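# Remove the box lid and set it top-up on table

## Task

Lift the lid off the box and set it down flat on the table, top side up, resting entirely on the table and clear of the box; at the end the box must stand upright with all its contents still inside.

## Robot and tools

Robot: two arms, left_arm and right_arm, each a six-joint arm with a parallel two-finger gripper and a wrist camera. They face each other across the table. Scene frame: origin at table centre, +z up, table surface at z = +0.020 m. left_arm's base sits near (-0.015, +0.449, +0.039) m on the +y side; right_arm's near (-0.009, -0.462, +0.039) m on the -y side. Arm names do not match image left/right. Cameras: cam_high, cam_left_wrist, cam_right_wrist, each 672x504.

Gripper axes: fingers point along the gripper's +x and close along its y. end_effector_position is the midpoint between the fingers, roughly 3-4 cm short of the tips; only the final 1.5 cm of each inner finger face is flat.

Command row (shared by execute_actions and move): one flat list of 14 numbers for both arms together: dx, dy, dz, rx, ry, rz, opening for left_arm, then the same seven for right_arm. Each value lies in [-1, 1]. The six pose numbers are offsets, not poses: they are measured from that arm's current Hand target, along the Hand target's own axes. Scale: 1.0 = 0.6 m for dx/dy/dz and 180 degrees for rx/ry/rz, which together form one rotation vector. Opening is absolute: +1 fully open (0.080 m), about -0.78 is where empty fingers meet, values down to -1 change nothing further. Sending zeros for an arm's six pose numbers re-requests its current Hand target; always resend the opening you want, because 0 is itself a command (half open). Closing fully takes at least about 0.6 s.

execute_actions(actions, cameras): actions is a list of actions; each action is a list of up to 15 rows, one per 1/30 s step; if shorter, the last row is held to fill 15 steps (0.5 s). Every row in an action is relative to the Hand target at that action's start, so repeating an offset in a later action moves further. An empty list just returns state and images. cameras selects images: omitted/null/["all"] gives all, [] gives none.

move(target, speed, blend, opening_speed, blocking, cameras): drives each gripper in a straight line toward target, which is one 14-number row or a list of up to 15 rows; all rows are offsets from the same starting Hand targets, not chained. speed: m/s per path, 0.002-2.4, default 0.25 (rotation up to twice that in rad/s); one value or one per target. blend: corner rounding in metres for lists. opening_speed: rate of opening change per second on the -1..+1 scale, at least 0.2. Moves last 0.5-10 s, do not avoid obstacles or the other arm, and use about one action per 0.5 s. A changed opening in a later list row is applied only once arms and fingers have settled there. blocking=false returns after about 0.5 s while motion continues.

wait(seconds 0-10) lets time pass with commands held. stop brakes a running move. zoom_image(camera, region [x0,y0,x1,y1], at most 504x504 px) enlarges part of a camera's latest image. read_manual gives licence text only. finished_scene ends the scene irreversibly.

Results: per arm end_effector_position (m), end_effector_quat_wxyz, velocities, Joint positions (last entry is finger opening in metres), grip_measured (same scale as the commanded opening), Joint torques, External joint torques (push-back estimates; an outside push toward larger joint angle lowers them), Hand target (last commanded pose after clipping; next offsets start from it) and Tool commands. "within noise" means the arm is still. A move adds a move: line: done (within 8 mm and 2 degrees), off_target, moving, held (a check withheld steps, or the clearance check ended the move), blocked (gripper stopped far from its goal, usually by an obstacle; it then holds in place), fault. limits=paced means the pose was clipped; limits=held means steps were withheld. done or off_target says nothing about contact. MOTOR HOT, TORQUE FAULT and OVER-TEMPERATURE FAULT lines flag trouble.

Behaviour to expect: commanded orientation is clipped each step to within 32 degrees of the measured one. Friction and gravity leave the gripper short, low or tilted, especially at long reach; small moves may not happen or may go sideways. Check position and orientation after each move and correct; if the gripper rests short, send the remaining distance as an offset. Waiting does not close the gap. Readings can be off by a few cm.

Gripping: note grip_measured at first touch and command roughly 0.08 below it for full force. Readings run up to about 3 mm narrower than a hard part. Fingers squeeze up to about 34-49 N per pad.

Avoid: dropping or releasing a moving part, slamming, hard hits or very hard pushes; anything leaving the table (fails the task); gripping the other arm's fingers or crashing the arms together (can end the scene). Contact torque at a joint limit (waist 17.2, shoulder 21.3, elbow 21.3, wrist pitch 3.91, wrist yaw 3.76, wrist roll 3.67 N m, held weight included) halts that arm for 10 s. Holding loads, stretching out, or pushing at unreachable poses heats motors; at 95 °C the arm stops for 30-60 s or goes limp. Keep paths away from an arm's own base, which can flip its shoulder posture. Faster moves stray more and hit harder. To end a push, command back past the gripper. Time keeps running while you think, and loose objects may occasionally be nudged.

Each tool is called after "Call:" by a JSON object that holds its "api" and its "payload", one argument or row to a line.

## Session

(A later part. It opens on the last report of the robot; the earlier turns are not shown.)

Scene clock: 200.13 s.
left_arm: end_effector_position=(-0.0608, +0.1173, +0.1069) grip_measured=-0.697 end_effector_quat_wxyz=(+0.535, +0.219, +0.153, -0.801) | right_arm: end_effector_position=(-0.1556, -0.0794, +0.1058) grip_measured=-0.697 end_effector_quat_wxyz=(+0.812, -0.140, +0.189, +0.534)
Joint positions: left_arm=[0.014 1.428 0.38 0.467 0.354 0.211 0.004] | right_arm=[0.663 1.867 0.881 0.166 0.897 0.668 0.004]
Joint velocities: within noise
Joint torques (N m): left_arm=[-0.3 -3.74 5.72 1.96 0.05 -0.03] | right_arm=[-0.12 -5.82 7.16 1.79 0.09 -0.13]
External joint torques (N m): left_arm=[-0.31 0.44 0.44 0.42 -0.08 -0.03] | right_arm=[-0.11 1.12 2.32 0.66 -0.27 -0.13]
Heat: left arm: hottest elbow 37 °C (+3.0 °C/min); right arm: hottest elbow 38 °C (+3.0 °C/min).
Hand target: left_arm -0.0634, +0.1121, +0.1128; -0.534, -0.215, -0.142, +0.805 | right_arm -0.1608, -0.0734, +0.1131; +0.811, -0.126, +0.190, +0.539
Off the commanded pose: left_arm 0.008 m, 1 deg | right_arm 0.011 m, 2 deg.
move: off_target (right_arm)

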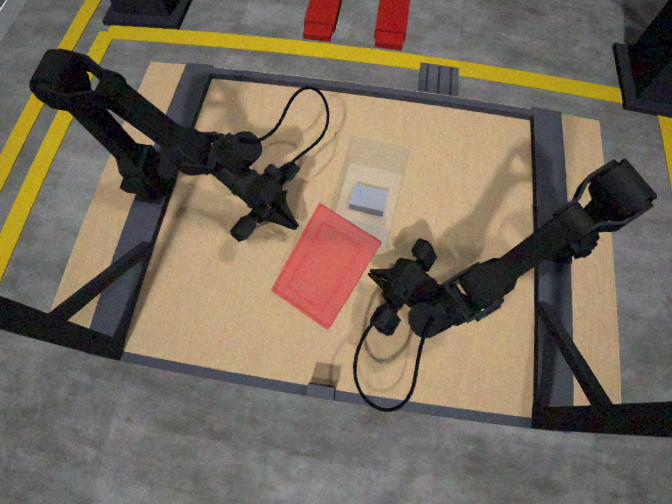

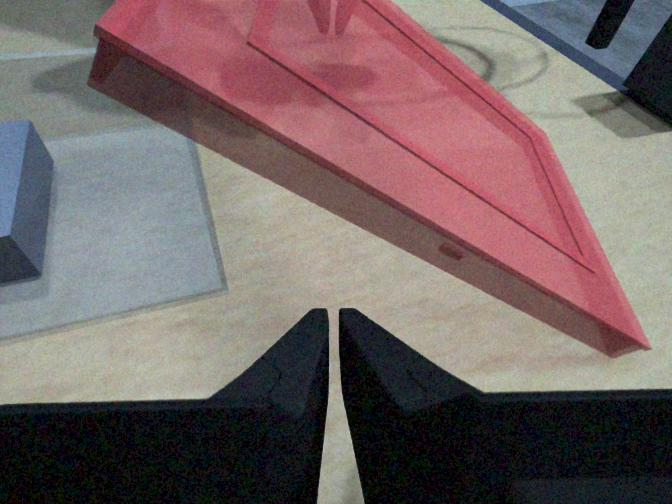

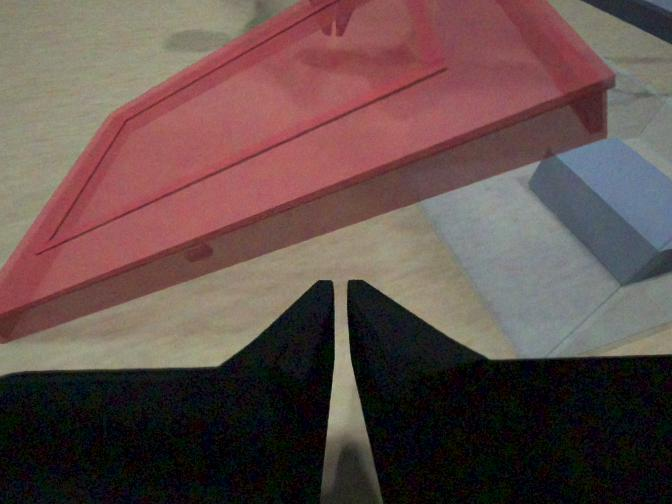

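Call:
{"api": "move", "payload": {
  "target": [0.0517,0,0.024,0,0,0,-0.7,0.0425,0,0.0117,0,0,0,-0.7],
  "speed": 0.06
}}

Scene clock: 203.63 s.
left_arm: end_effector_position=(-0.0741, +0.0862, +0.1039) grip_measured=-0.697 end_effector_quat_wxyz=(+0.534, +0.222, +0.150, -0.802) | right_arm: end_effector_position=(-0.1477, -0.0570, +0.0997) grip_measured=-0.697 end_effector_quat_wxyz=(+0.810, -0.142, +0.189, +0.536)
Joint positions: left_arm=[-0.042 1.57 0.487 0.511 0.306 0.186 0.004] | right_arm=[0.604 1.922 0.918 0.235 0.849 0.597 0.004]
Joint velocities: within noise
Joint torques (N m): left_arm=[-0.26 -4.62 5.58 1.99 0.02 -0.19] | right_arm=[-0.27 -6.22 7.27 1.9 0.06 -0.11]
External joint torques (N m): left_arm=[-0.31 0.48 0.44 0.45 -0.08 -0.19] | right_arm=[-0.29 1.05 2.44 0.71 -0.26 -0.12]
Heat: left arm: hottest wrist pitch 38 °C (-2.0 °C/min); right arm: hottest elbow 38 °C (+3.0 °C/min).
Hand target: left_arm -0.0767, +0.0807, +0.1099; -0.534, -0.215, -0.142, +0.805 | right_arm -0.1507, -0.0494, +0.1080; +0.811, -0.126, +0.190, +0.539
Off the commanded pose: left_arm 0.009 m, 1 deg | right_arm 0.012 m, 2 deg.
move: off_target (left_arm, right_arm)

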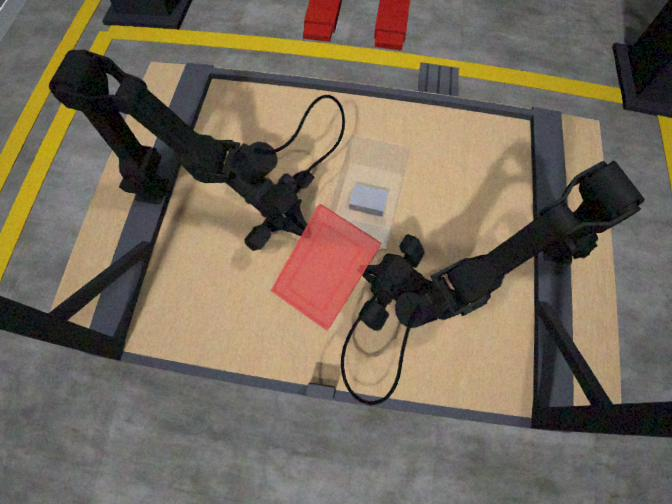

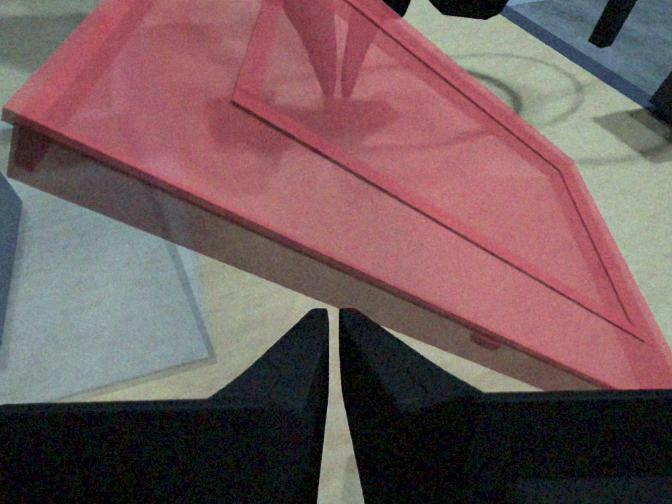

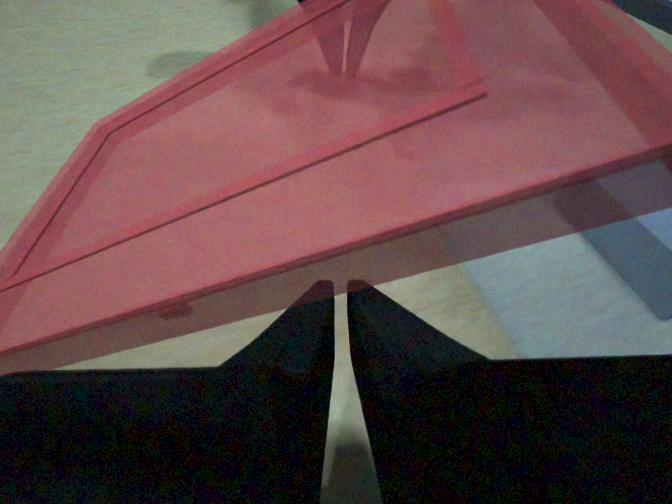

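Call:
{"api": "move", "payload": {
  "target": [0.0423,0,0.0167,0,0,0,-0.7,0.0388,0,0.0118,0,0,0,-0.7],
  "speed": 0.04
}}

Scene clock: 206.87 s.
left_arm: end_effector_position=(-0.0834, +0.0611, +0.1000) grip_measured=-0.697 end_effector_quat_wxyz=(+0.535, +0.222, +0.151, -0.801) | right_arm: end_effector_position=(-0.1403, -0.0354, +0.0956) grip_measured=-0.697 end_effector_quat_wxyz=(+0.809, -0.143, +0.190, +0.537)
Joint positions: left_arm=[-0.075 1.678 0.579 0.531 0.277 0.168 0.004] | right_arm=[0.551 1.974 0.966 0.279 0.808 0.543 0.004]
Joint velocities: within noise
Joint torques (N m): left_arm=[-0.3 -5.31 5.56 2.02 0.01 -0.2] | right_arm=[-0.27 -6.53 7.31 1.97 0.06 -0.12]
External joint torques (N m): left_arm=[-0.26 0.54 0.53 0.48 -0.09 -0.2] | right_arm=[-0.26 1.13 2.44 0.73 -0.24 -0.12]
Heat: left arm: hottest wrist pitch 39 °C (-2.0 °C/min); right arm: hottest elbow 38 °C (+4.0 °C/min).
Hand target: left_arm -0.0872, +0.0558, +0.1059; -0.534, -0.215, -0.142, +0.805 | right_arm -0.1414, -0.0273, +0.1040; +0.811, -0.126, +0.190, +0.539
Off the commanded pose: left_arm 0.009 m, 1 deg | right_arm 0.012 m, 2 deg.
move: off_target (left_arm, right_arm)

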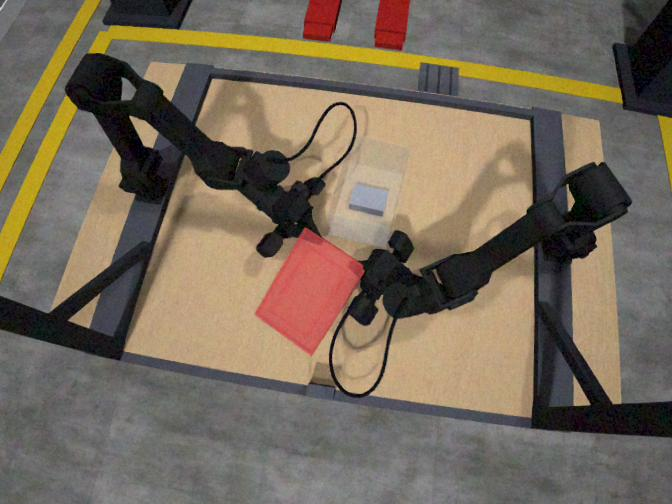

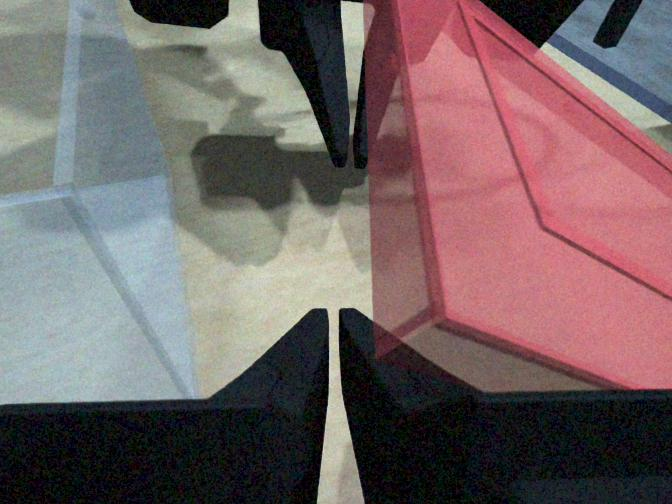

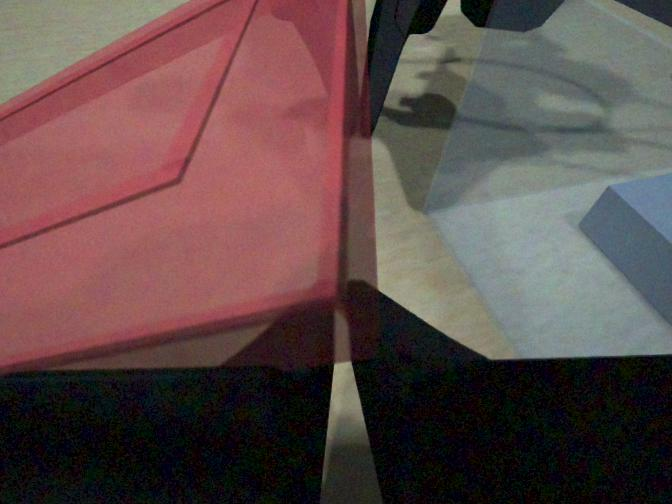

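Call:
{"api": "move", "payload": {
  "target": [0.025,-0.05,-0.0433,0,0,0,-0.7,0.022,0.05,-0.0448,0,0,0,-0.7],
  "speed": 0.06
}}

Scene clock: 210.17 s.
left_arm: end_effector_position=(-0.1151, +0.0685, +0.0755) grip_measured=-0.697 end_effector_quat_wxyz=(+0.533, +0.218, +0.143, -0.805) | right_arm: end_effector_position=(-0.1679, -0.0230, +0.0649) grip_measured=-0.697 end_effector_quat_wxyz=(+0.805, -0.148, +0.191, +0.542)
Joint positions: left_arm=[-0.191 1.782 0.524 0.72 0.185 0.111 0.004] | right_arm=[0.593 2.126 1.064 0.301 0.825 0.575 0.004]
Joint velocities: within noise
Joint torques (N m): left_arm=[-0.2 -5.44 3.38 2.07 -0.03 -0.19] | right_arm=[0.13 -7.18 6.97 1.9 0.61 0.25]
External joint torques (N m): left_arm=[-0.23 0.56 -1.08 0.49 -0.09 -0.19] | right_arm=[0.15 1.22 2.31 0.69 0.29 0.24]
Heat: left arm: hottest wrist pitch 39 °C (-2.0 °C/min); right arm: hottest elbow 38 °C (+4.1 °C/min).
Hand target: left_arm -0.1148, +0.0674, +0.0759; -0.534, -0.215, -0.142, +0.805 | right_arm -0.1692, -0.0158, +0.0741; +0.811, -0.126, +0.190, +0.539
Off the commanded pose: left_arm 0.001 m, 0 deg | right_arm 0.012 m, 3 deg.
move: off_target (right_arm)

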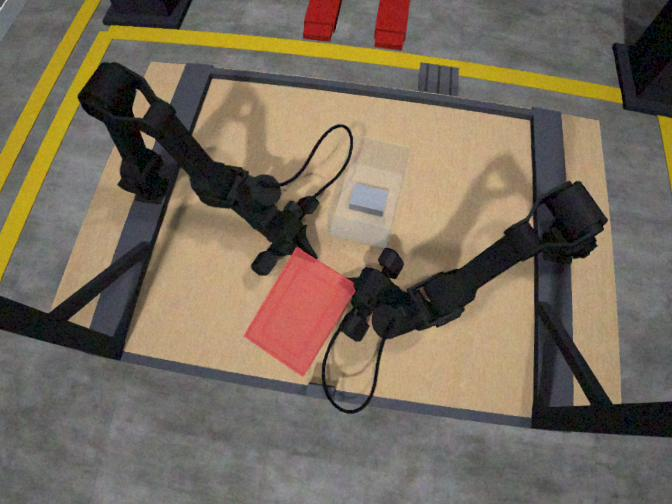

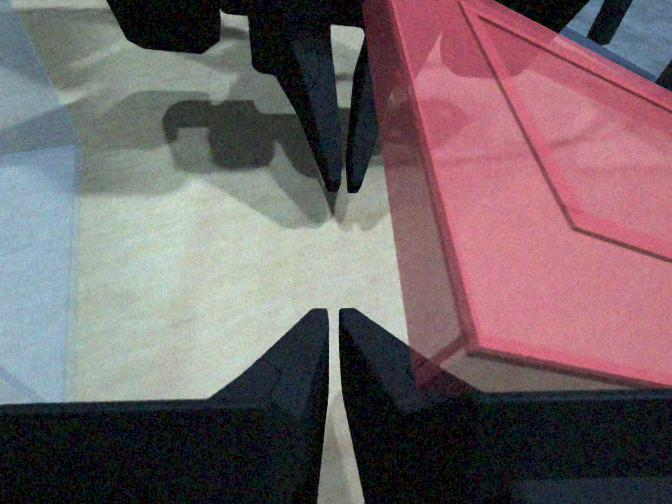

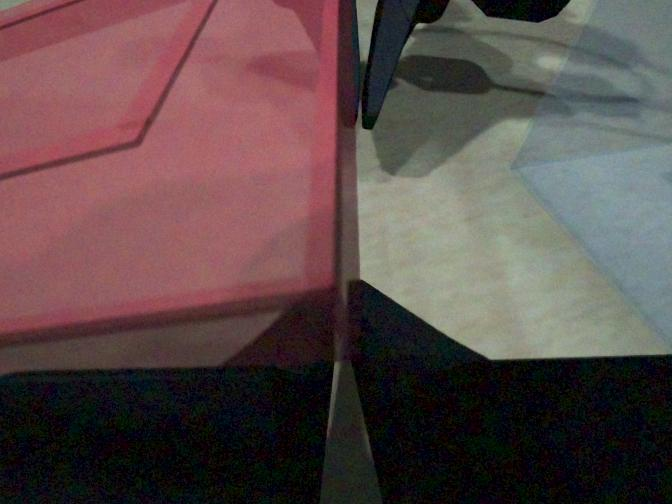

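Call:
{"api": "move", "payload": {
  "target": [0.0208,0.01,-0.0361,0,0,0,-0.7,0.0165,-0.01,-0.0335,0,0,0,-0.7],
  "speed": 0.06
}}

Scene clock: 212.47 s.
left_arm: end_effector_position=(-0.1116, +0.0667, +0.0512) grip_measured=-0.697 end_effector_quat_wxyz=(+0.532, +0.215, +0.147, -0.806) | right_arm: end_effector_position=(-0.1696, -0.0199, +0.0527) grip_measured=-0.697 end_effector_quat_wxyz=(+0.806, -0.130, +0.190, +0.545)
Joint positions: left_arm=[-0.174 1.905 0.512 0.855 0.205 0.111 0.004] | right_arm=[0.593 2.175 1.053 0.397 0.828 0.575 0.004]
Joint velocities: within noise
Joint torques (N m): left_arm=[0.27 -5.27 2.91 1.95 0.15 0.14] | right_arm=[-0.58 -6.79 3.74 1.89 0.35 -0.02]
External joint torques (N m): left_arm=[0.33 0.96 -0.84 0.38 0.07 0.14] | right_arm=[-0.63 1.66 -0.69 0.67 0.05 -0.02]
Heat: left arm: hottest wrist pitch 39 °C (-1.0 °C/min); right arm: hottest elbow 38 °C (+4.0 °C/min).
Hand target: left_arm -0.1093, +0.0650, +0.0509; -0.534, -0.215, -0.142, +0.805 | right_arm -0.1637, -0.0181, +0.0517; +0.811, -0.126, +0.190, +0.539
Off the commanded pose: left_arm 0.003 m, 1 deg | right_arm 0.006 m, 1 deg.
move: done

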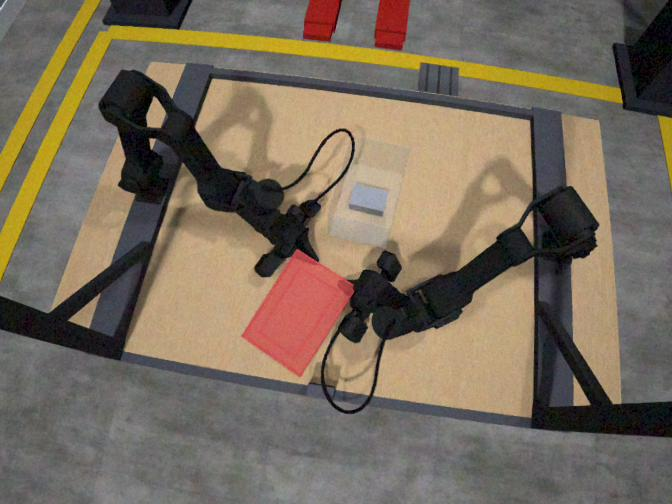

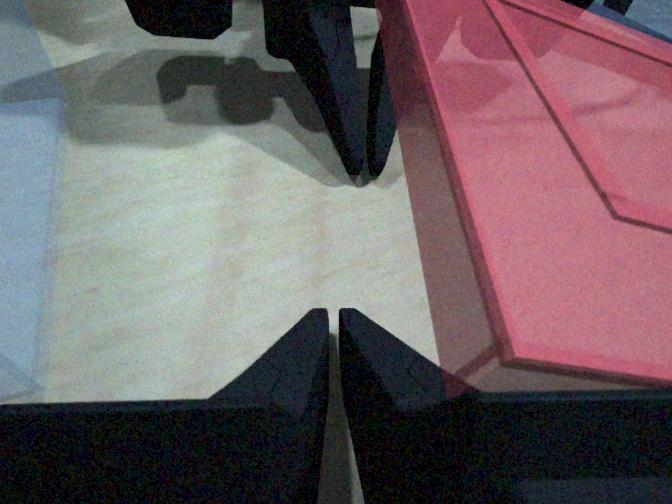

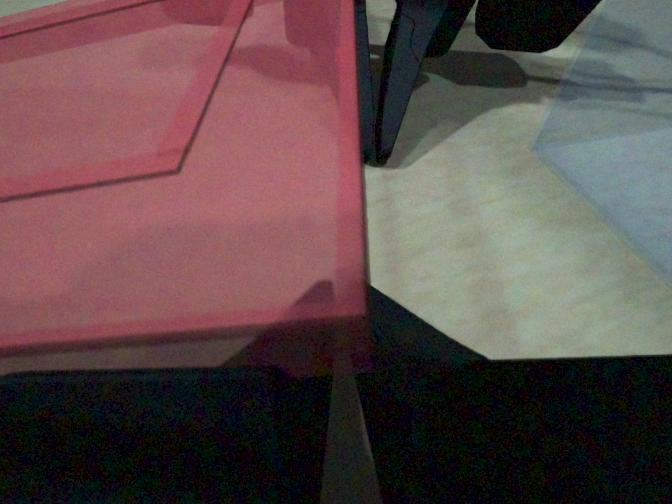

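Call:
{"api": "move", "payload": {
  "target": [-0.101,0,-0.0575,0,0,0,-0.7,-0.1046,0,-0.050,0,0,0,-0.7],
  "speed": 0.08
}}

Scene clock: 215.77 s.
left_arm: end_effector_position=(-0.0841, +0.1288, +0.0487) grip_measured=-0.697 end_effector_quat_wxyz=(+0.533, +0.216, +0.148, -0.805) | right_arm: end_effector_position=(-0.1891, -0.0792, +0.0496) grip_measured=-0.697 end_effector_quat_wxyz=(+0.811, -0.130, +0.190, +0.537)
Joint positions: left_arm=[-0.094 1.765 0.249 0.964 0.269 0.153 0.004] | right_arm=[0.739 2.1 0.933 0.296 0.944 0.758 0.004]
Joint velocities: within noise
Joint torques (N m): left_arm=[0.33 -5.73 1.67 1.6 0.2 0.22] | right_arm=[0.33 -7.95 2.76 0.75 0.41 0.22]
External joint torques (N m): left_arm=[0.32 -1.08 -1.5 0.03 0.11 0.22] | right_arm=[0.34 -0.33 -1.29 -0.3 0.02 0.22]
Heat: left arm: hottest wrist pitch 39 °C (-2.0 °C/min); right arm: hottest elbow 37 °C (+3.0 °C/min).
Hand target: left_arm -0.0822, +0.1293, +0.0512; -0.534, -0.215, -0.142, +0.805 | right_arm -0.1906, -0.0823, +0.0527; +0.811, -0.126, +0.190, +0.539
Off the commanded pose: left_arm 0.003 m, 1 deg | right_arm 0.005 m, 1 deg.
move: done

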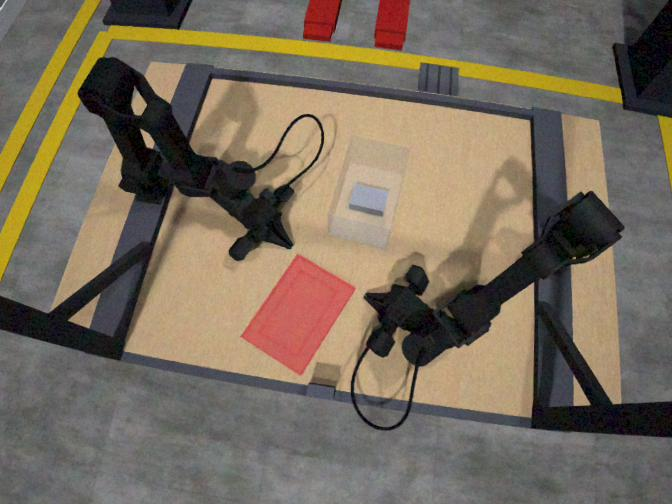

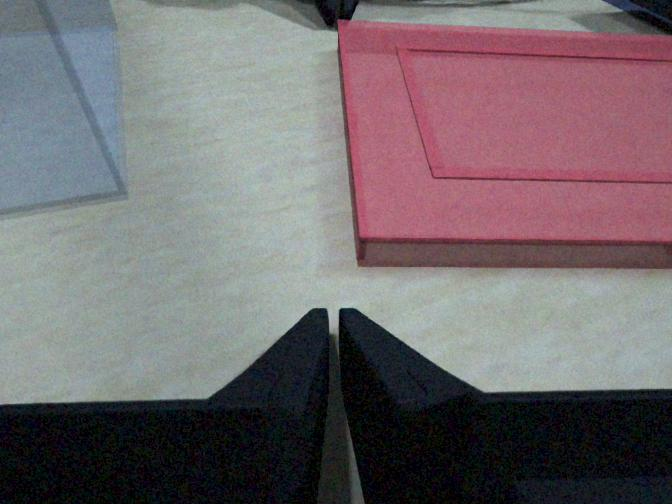

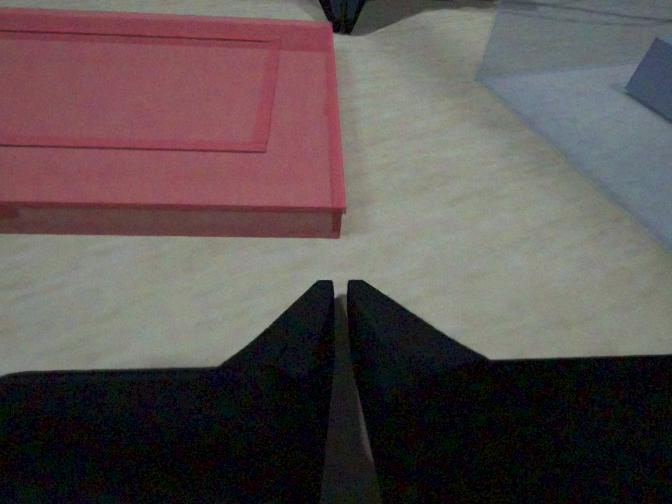

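Flat on the table, clear of the box. Check the low end.

Call:
{"api": "zoom_image", "payload": {
  "camera": "cam_high",
  "region": [220, 230, 380, 410]
}}

Scaled by 2.800.

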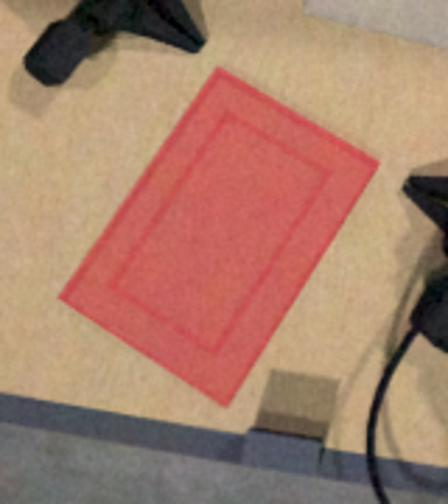

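Call:
{"api": "finished_scene", "payload": {

}}

The scene is finished: the task was done.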